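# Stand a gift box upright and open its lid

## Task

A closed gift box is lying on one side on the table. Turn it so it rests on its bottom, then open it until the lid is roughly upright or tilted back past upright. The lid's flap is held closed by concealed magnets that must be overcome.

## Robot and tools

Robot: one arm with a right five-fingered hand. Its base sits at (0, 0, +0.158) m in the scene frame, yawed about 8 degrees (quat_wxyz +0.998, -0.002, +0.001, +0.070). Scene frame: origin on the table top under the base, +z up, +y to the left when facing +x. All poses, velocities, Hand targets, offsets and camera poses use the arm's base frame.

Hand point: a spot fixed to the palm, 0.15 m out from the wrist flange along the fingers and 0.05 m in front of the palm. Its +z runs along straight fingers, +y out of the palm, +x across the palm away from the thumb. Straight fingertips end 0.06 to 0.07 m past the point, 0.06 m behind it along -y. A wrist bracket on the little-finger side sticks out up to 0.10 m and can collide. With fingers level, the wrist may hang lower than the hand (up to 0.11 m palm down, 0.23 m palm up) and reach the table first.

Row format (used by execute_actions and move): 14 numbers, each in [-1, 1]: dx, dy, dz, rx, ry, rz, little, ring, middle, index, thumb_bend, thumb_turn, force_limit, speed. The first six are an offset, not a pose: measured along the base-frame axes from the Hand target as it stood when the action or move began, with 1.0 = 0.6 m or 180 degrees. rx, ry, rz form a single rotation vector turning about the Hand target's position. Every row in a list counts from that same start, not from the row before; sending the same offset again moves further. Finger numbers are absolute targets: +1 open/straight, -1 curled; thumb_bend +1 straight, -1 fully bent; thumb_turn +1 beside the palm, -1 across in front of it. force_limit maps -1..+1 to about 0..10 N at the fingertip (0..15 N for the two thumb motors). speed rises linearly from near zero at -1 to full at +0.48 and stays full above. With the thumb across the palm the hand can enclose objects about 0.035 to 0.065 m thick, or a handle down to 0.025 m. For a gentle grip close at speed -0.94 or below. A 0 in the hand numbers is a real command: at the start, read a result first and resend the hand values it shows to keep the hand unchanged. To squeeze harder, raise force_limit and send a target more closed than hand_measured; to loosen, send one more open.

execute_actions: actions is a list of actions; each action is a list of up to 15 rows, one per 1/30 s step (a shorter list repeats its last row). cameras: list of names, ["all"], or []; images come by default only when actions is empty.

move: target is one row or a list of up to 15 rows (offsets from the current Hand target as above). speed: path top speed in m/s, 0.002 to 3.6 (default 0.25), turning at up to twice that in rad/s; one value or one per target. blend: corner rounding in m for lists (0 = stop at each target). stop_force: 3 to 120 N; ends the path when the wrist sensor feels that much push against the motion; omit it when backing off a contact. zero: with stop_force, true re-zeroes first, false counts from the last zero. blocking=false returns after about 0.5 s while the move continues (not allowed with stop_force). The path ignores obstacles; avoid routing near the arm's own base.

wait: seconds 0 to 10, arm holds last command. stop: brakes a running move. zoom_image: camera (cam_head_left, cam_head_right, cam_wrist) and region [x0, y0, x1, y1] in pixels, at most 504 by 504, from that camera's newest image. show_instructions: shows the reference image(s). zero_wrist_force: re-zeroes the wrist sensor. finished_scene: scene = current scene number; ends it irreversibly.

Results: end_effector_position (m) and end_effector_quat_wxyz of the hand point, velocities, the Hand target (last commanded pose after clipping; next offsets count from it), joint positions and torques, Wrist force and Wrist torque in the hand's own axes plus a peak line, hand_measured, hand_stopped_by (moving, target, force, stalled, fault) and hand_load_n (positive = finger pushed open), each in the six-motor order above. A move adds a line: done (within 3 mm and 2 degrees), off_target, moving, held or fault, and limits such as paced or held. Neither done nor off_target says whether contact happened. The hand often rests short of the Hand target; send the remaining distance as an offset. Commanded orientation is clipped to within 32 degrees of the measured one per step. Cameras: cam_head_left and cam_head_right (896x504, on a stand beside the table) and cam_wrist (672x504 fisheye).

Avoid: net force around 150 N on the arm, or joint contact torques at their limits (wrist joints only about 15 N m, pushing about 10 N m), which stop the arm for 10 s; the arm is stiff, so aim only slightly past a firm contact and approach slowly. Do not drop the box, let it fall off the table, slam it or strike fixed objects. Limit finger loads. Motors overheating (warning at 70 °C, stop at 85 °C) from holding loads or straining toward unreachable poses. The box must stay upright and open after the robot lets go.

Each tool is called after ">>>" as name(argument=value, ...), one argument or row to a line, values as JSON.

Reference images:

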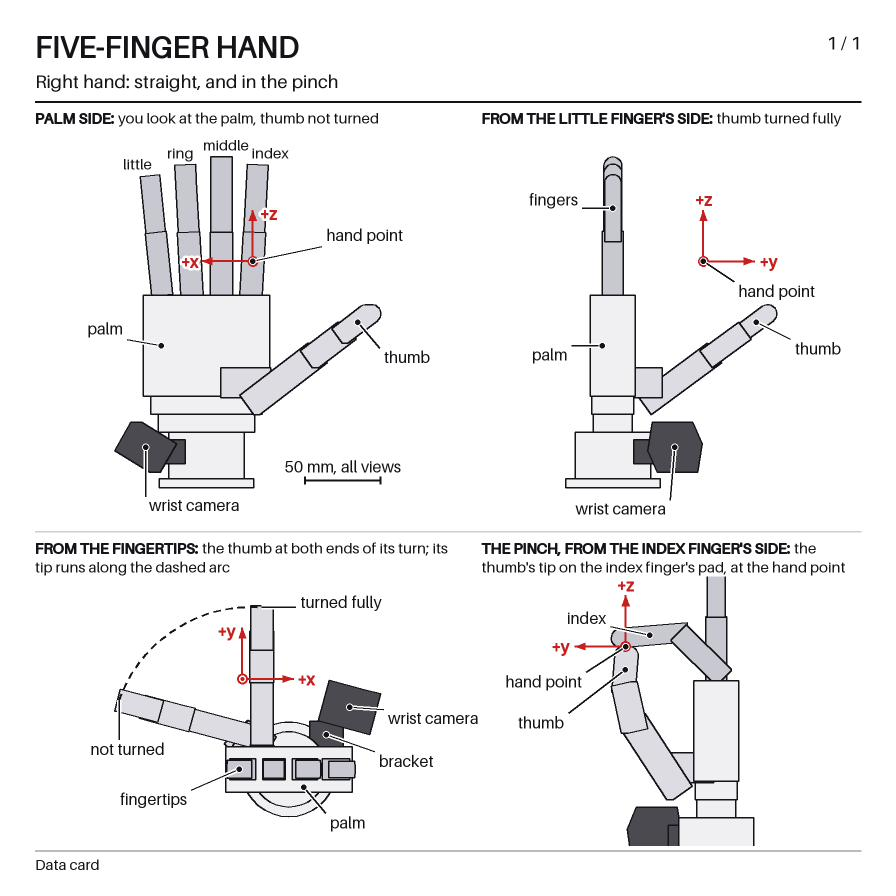

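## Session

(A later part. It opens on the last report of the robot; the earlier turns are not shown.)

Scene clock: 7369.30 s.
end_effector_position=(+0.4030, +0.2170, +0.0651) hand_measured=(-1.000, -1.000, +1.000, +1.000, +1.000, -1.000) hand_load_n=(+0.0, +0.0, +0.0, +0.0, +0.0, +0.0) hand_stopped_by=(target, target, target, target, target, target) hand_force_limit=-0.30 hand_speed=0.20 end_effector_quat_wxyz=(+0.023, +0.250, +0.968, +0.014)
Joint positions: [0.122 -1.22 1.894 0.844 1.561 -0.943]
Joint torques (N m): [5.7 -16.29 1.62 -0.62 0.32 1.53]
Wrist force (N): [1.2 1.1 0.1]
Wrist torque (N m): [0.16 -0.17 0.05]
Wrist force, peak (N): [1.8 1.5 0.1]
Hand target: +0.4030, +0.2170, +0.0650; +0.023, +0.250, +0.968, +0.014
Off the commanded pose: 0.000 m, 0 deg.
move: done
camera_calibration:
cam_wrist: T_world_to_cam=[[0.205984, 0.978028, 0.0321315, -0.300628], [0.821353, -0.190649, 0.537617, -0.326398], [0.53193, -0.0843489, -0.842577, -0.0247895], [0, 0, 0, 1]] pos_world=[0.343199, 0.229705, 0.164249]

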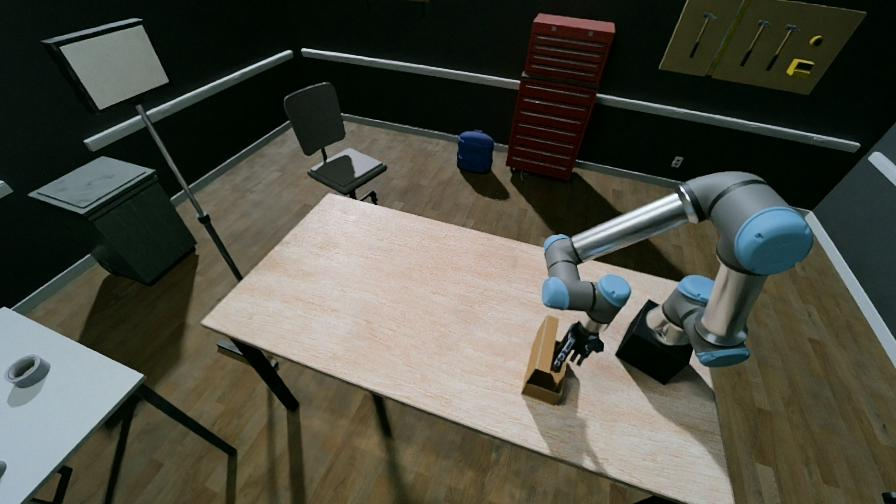

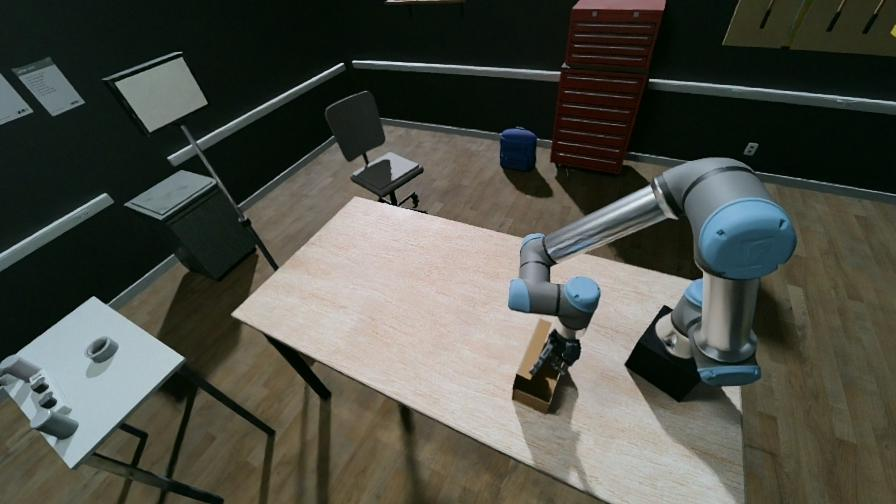

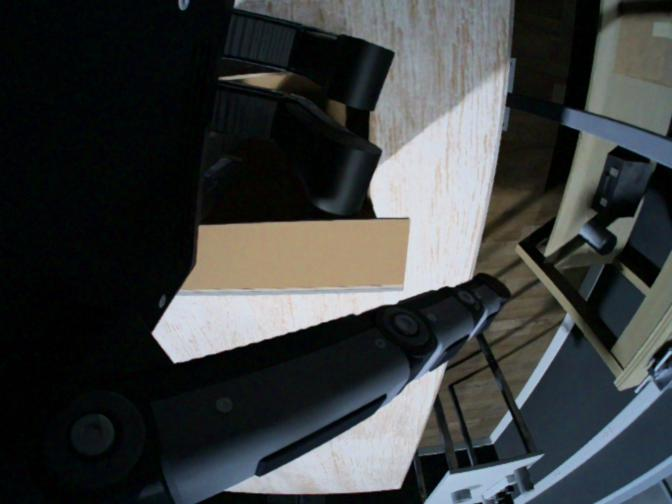

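>>> move(
  target=[0.0492,-0.0087,0,0,0,0,-1,-1,1,1,1,-1,-0.3,0.2],
  speed=0.04,
  cameras=["cam_head_left","cam_wrist"],
)

>>> zoom_image(
  camera="cam_head_left",
  region=[470, 260, 630, 420],
)

Scene clock: 7387.30 s.
end_effector_position=(+0.4325, +0.2118, +0.0650) hand_measured=(-1.000, -1.000, +1.000, +1.000, +1.000, -1.000) hand_load_n=(+0.0, +0.0, +0.0, +0.0, +0.0, +0.0) hand_stopped_by=(target, target, target, target, target, target) hand_force_limit=-0.30 hand_speed=0.20 end_effector_quat_wxyz=(+0.023, +0.250, +0.968, +0.014)
Joint positions: [0.099 -1.17 1.819 0.869 1.56 -0.966]
Joint torques (N m): [-6.83 -15.74 -27.76 5.56 -0.55 -1.56]
Wrist force (N): [1.2 0.2 -0.3]
Wrist torque (N m): [0.06 -0.14 0.07]
Wrist force, peak (N): [1.8 1.0 0.1]
Hand target: +0.4325, +0.2118, +0.0650; +0.023, +0.250, +0.968, +0.014
Off the commanded pose: 0.000 m, 0 deg.
move: done
camera_calibration:
cam_wrist: T_world_to_cam=[[0.20593, 0.978036, 0.0322128, -0.301591], [0.821364, -0.190648, 0.537601, -0.351484], [0.531934, -0.0842497, -0.842584, -0.0409737], [0, 0, 0, 1]] pos_world=[0.372598, 0.224505, 0.16415]
Images, in order (width x height): cam_head_left 896x504, cam_wrist 672x504.

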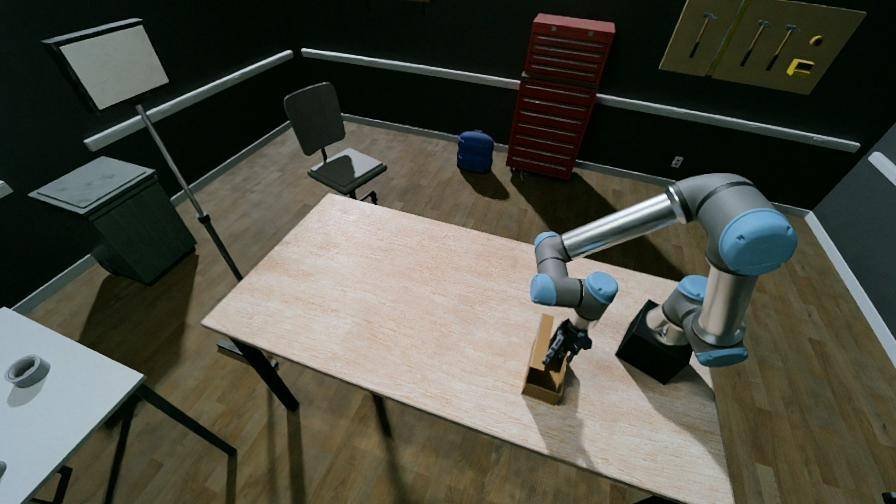

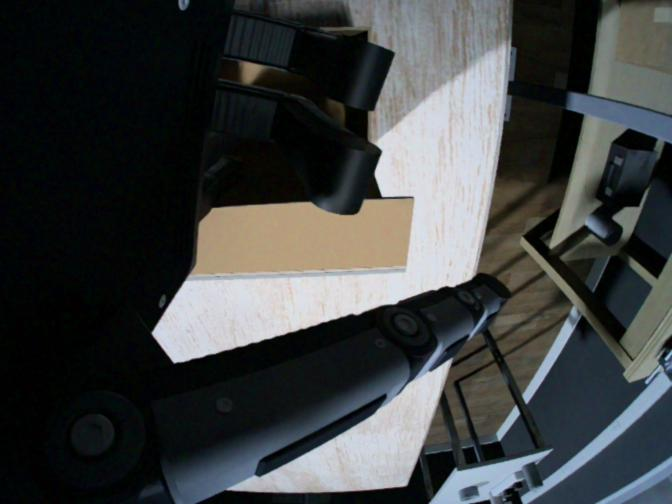

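Scaled by 3.150 from the camera's 896x504 image, which has a finer 1280x720 frame.

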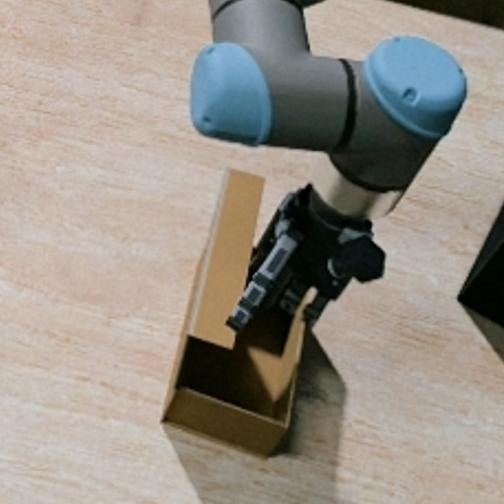

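>>> move(
  target=[0.0361,-0.0063,0,0,0,0,-1,-1,1,1,1,-1,-0.3,0.2],
  speed=0.04,
  cameras=["cam_head_left","cam_head_right"],
)

>>> zoom_image(
  camera="cam_head_left",
  region=[470, 260, 630, 420],
)

>>> zoom_image(
  camera="cam_head_right",
  region=[470, 280, 630, 440],
)

Scene clock: 7393.87 s.
end_effector_position=(+0.4541, +0.2080, +0.0650) hand_measured=(-1.000, -1.000, +1.000, +1.000, +1.000, -1.000) hand_load_n=(+0.0, +0.0, +0.0, +0.0, -0.5, +0.0) hand_stopped_by=(target, target, target, target, target, target) hand_force_limit=-0.30 hand_speed=0.20 end_effector_quat_wxyz=(+0.023, +0.250, +0.968, +0.014)
Joint positions: [0.084 -1.133 1.762 0.889 1.559 -0.98]
Joint torques (N m): [-7.17 -16.99 -26.68 5.73 -0.39 -1.46]
Wrist force (N): [1.1 0.4 0.4]
Wrist torque (N m): [0.06 -0.17 0.11]
Wrist force, peak (N): [1.7 0.6 0.0]
Hand target: +0.4542, +0.2080, +0.0650; +0.023, +0.250, +0.968, +0.014
Off the commanded pose: 0.000 m, 0 deg.
move: done
Images, in order (width x height): cam_head_left 896x504, cam_head_right 896x504.

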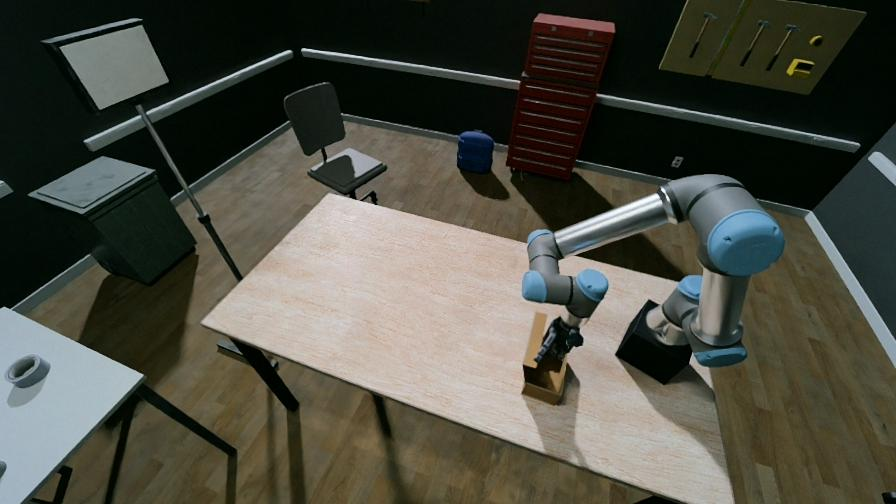

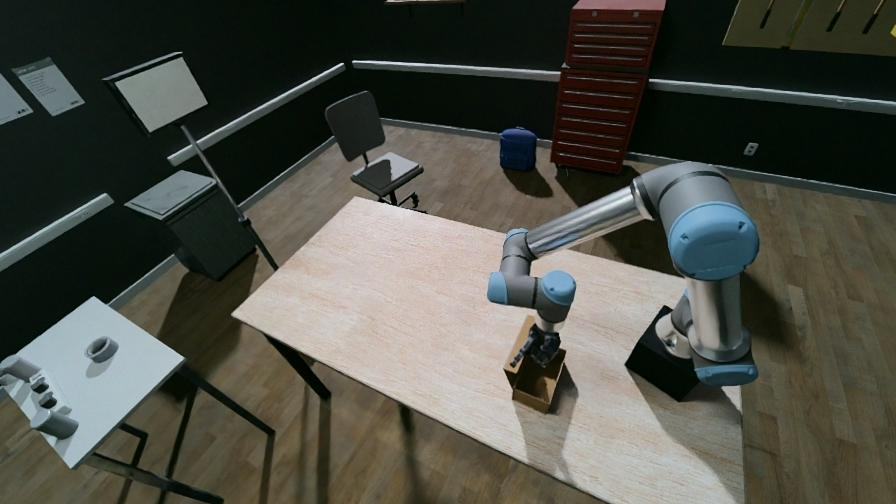

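Scaled by 3.150 from the camera's 896x504 image, which has a finer 1280x720 frame.

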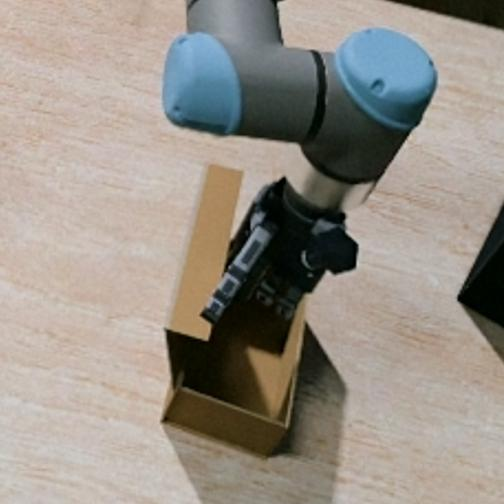

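Scaled by 3.150 from the camera's 896x504 image, which has a finer 1280x720 frame.

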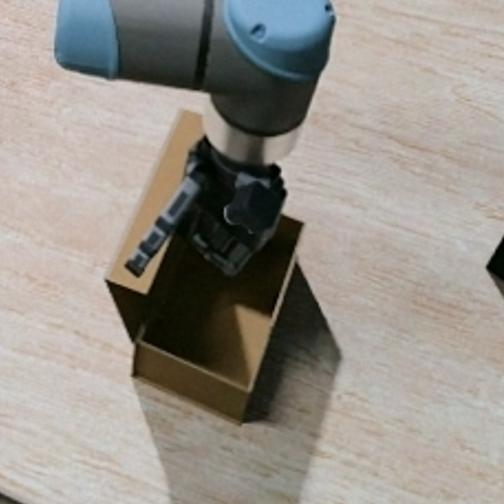

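>>> move(
  target=[
    [-0.0985,0.0173,0,0,0,0,-1,-1,1,1,1,-1,-0.3,0.2],
    [-0.13,0.0173,0.2,0,0,0,-1,-1,1,1,1,-1,-0.3,0.2],
  ],
  speed=[0.06,0.15],
  cameras=["cam_head_left","cam_head_right","cam_wrist"],
)

>>> zoom_image(
  camera="cam_head_left",
  region=[470, 260, 630, 420],
)

>>> zoom_image(
  camera="cam_head_right",
  region=[470, 280, 630, 440],
)

Scene clock: 7408.13 s.
end_effector_position=(+0.3762, +0.2184, +0.1849) hand_measured=(-1.000, -1.000, +1.000, +1.000, +1.000, -1.000) hand_load_n=(+0.0, +0.0, +0.0, +0.0, +0.0, +0.0) hand_stopped_by=(target, target, target, target, target, target) hand_force_limit=-0.30 hand_speed=0.20 end_effector_quat_wxyz=(+0.023, +0.250, +0.968, +0.014)
Joint positions: [0.136 -1.419 1.801 1.136 1.562 -0.928]
Joint torques (N m): [1.78 -39.14 -30.4 6.12 1.54 0.5]
Wrist force (N): [1.1 0.6 0.5]
Wrist torque (N m): [0.06 -0.17 0.02]
Wrist force, peak (N): [1.1 0.7 1.6]
Hand target: +0.3762, +0.2184, +0.1850; +0.023, +0.250, +0.968, +0.014
Off the commanded pose: 0.000 m, 0 deg.
move: done
camera_calibration:
cam_wrist: T_world_to_cam=[[0.20593, 0.978036, 0.0322128, -0.300314], [0.821364, -0.190648, 0.537601, -0.368442], [0.531934, -0.0842497, -0.842584, 0.0905561], [0, 0, 0, 1]] pos_world=[0.316298, 0.231105, 0.28405]

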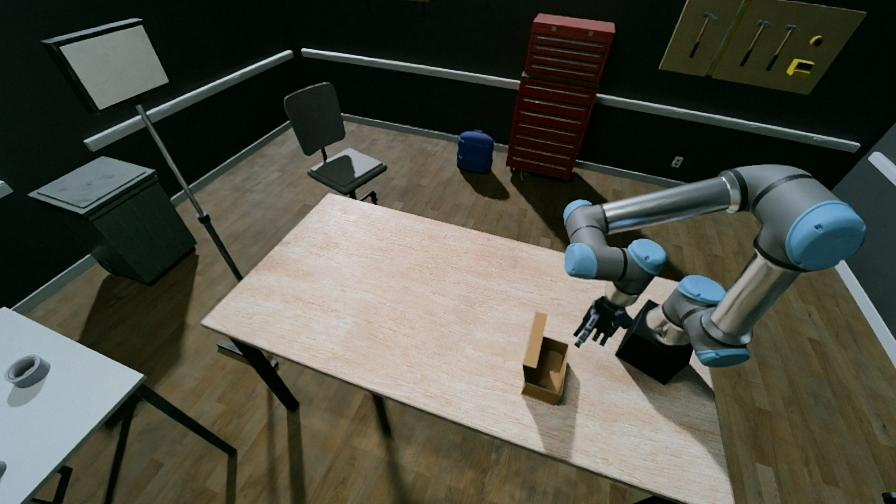

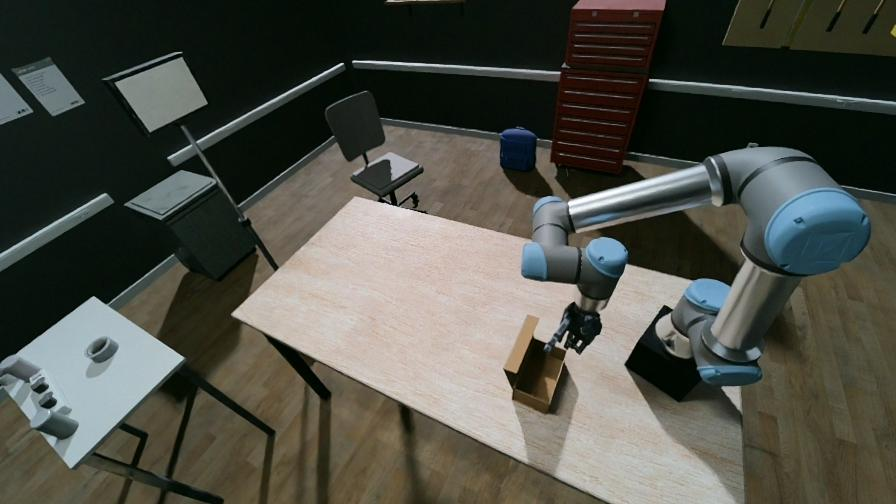

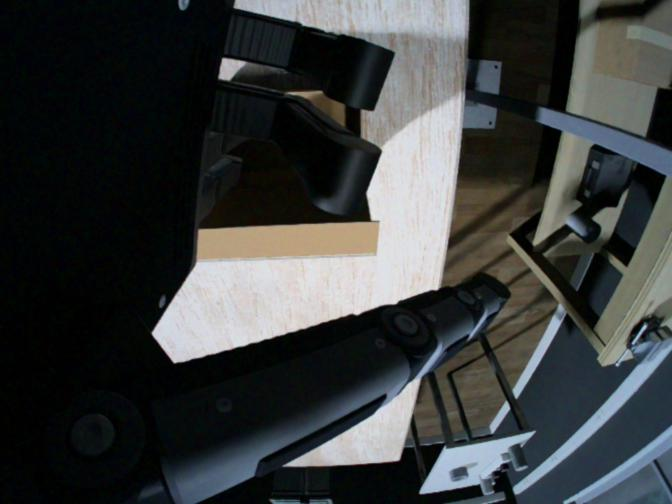

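Scaled by 3.150 from the camera's 896x504 image, which has a finer 1280x720 frame.

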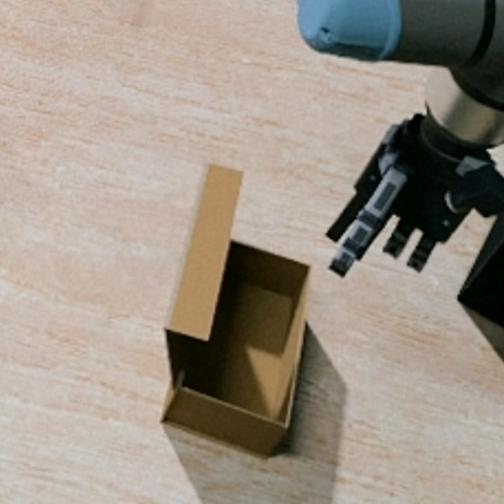

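Scaled by 3.150 from the camera's 896x504 image, which has a finer 1280x720 frame.

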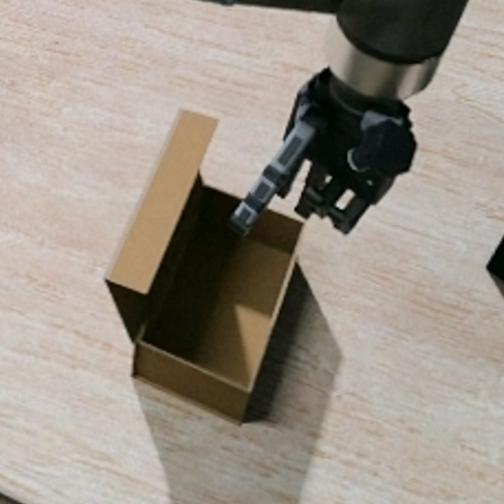

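>>> finished_scene(
  scene=1,
)

The scene is finished: the task was done.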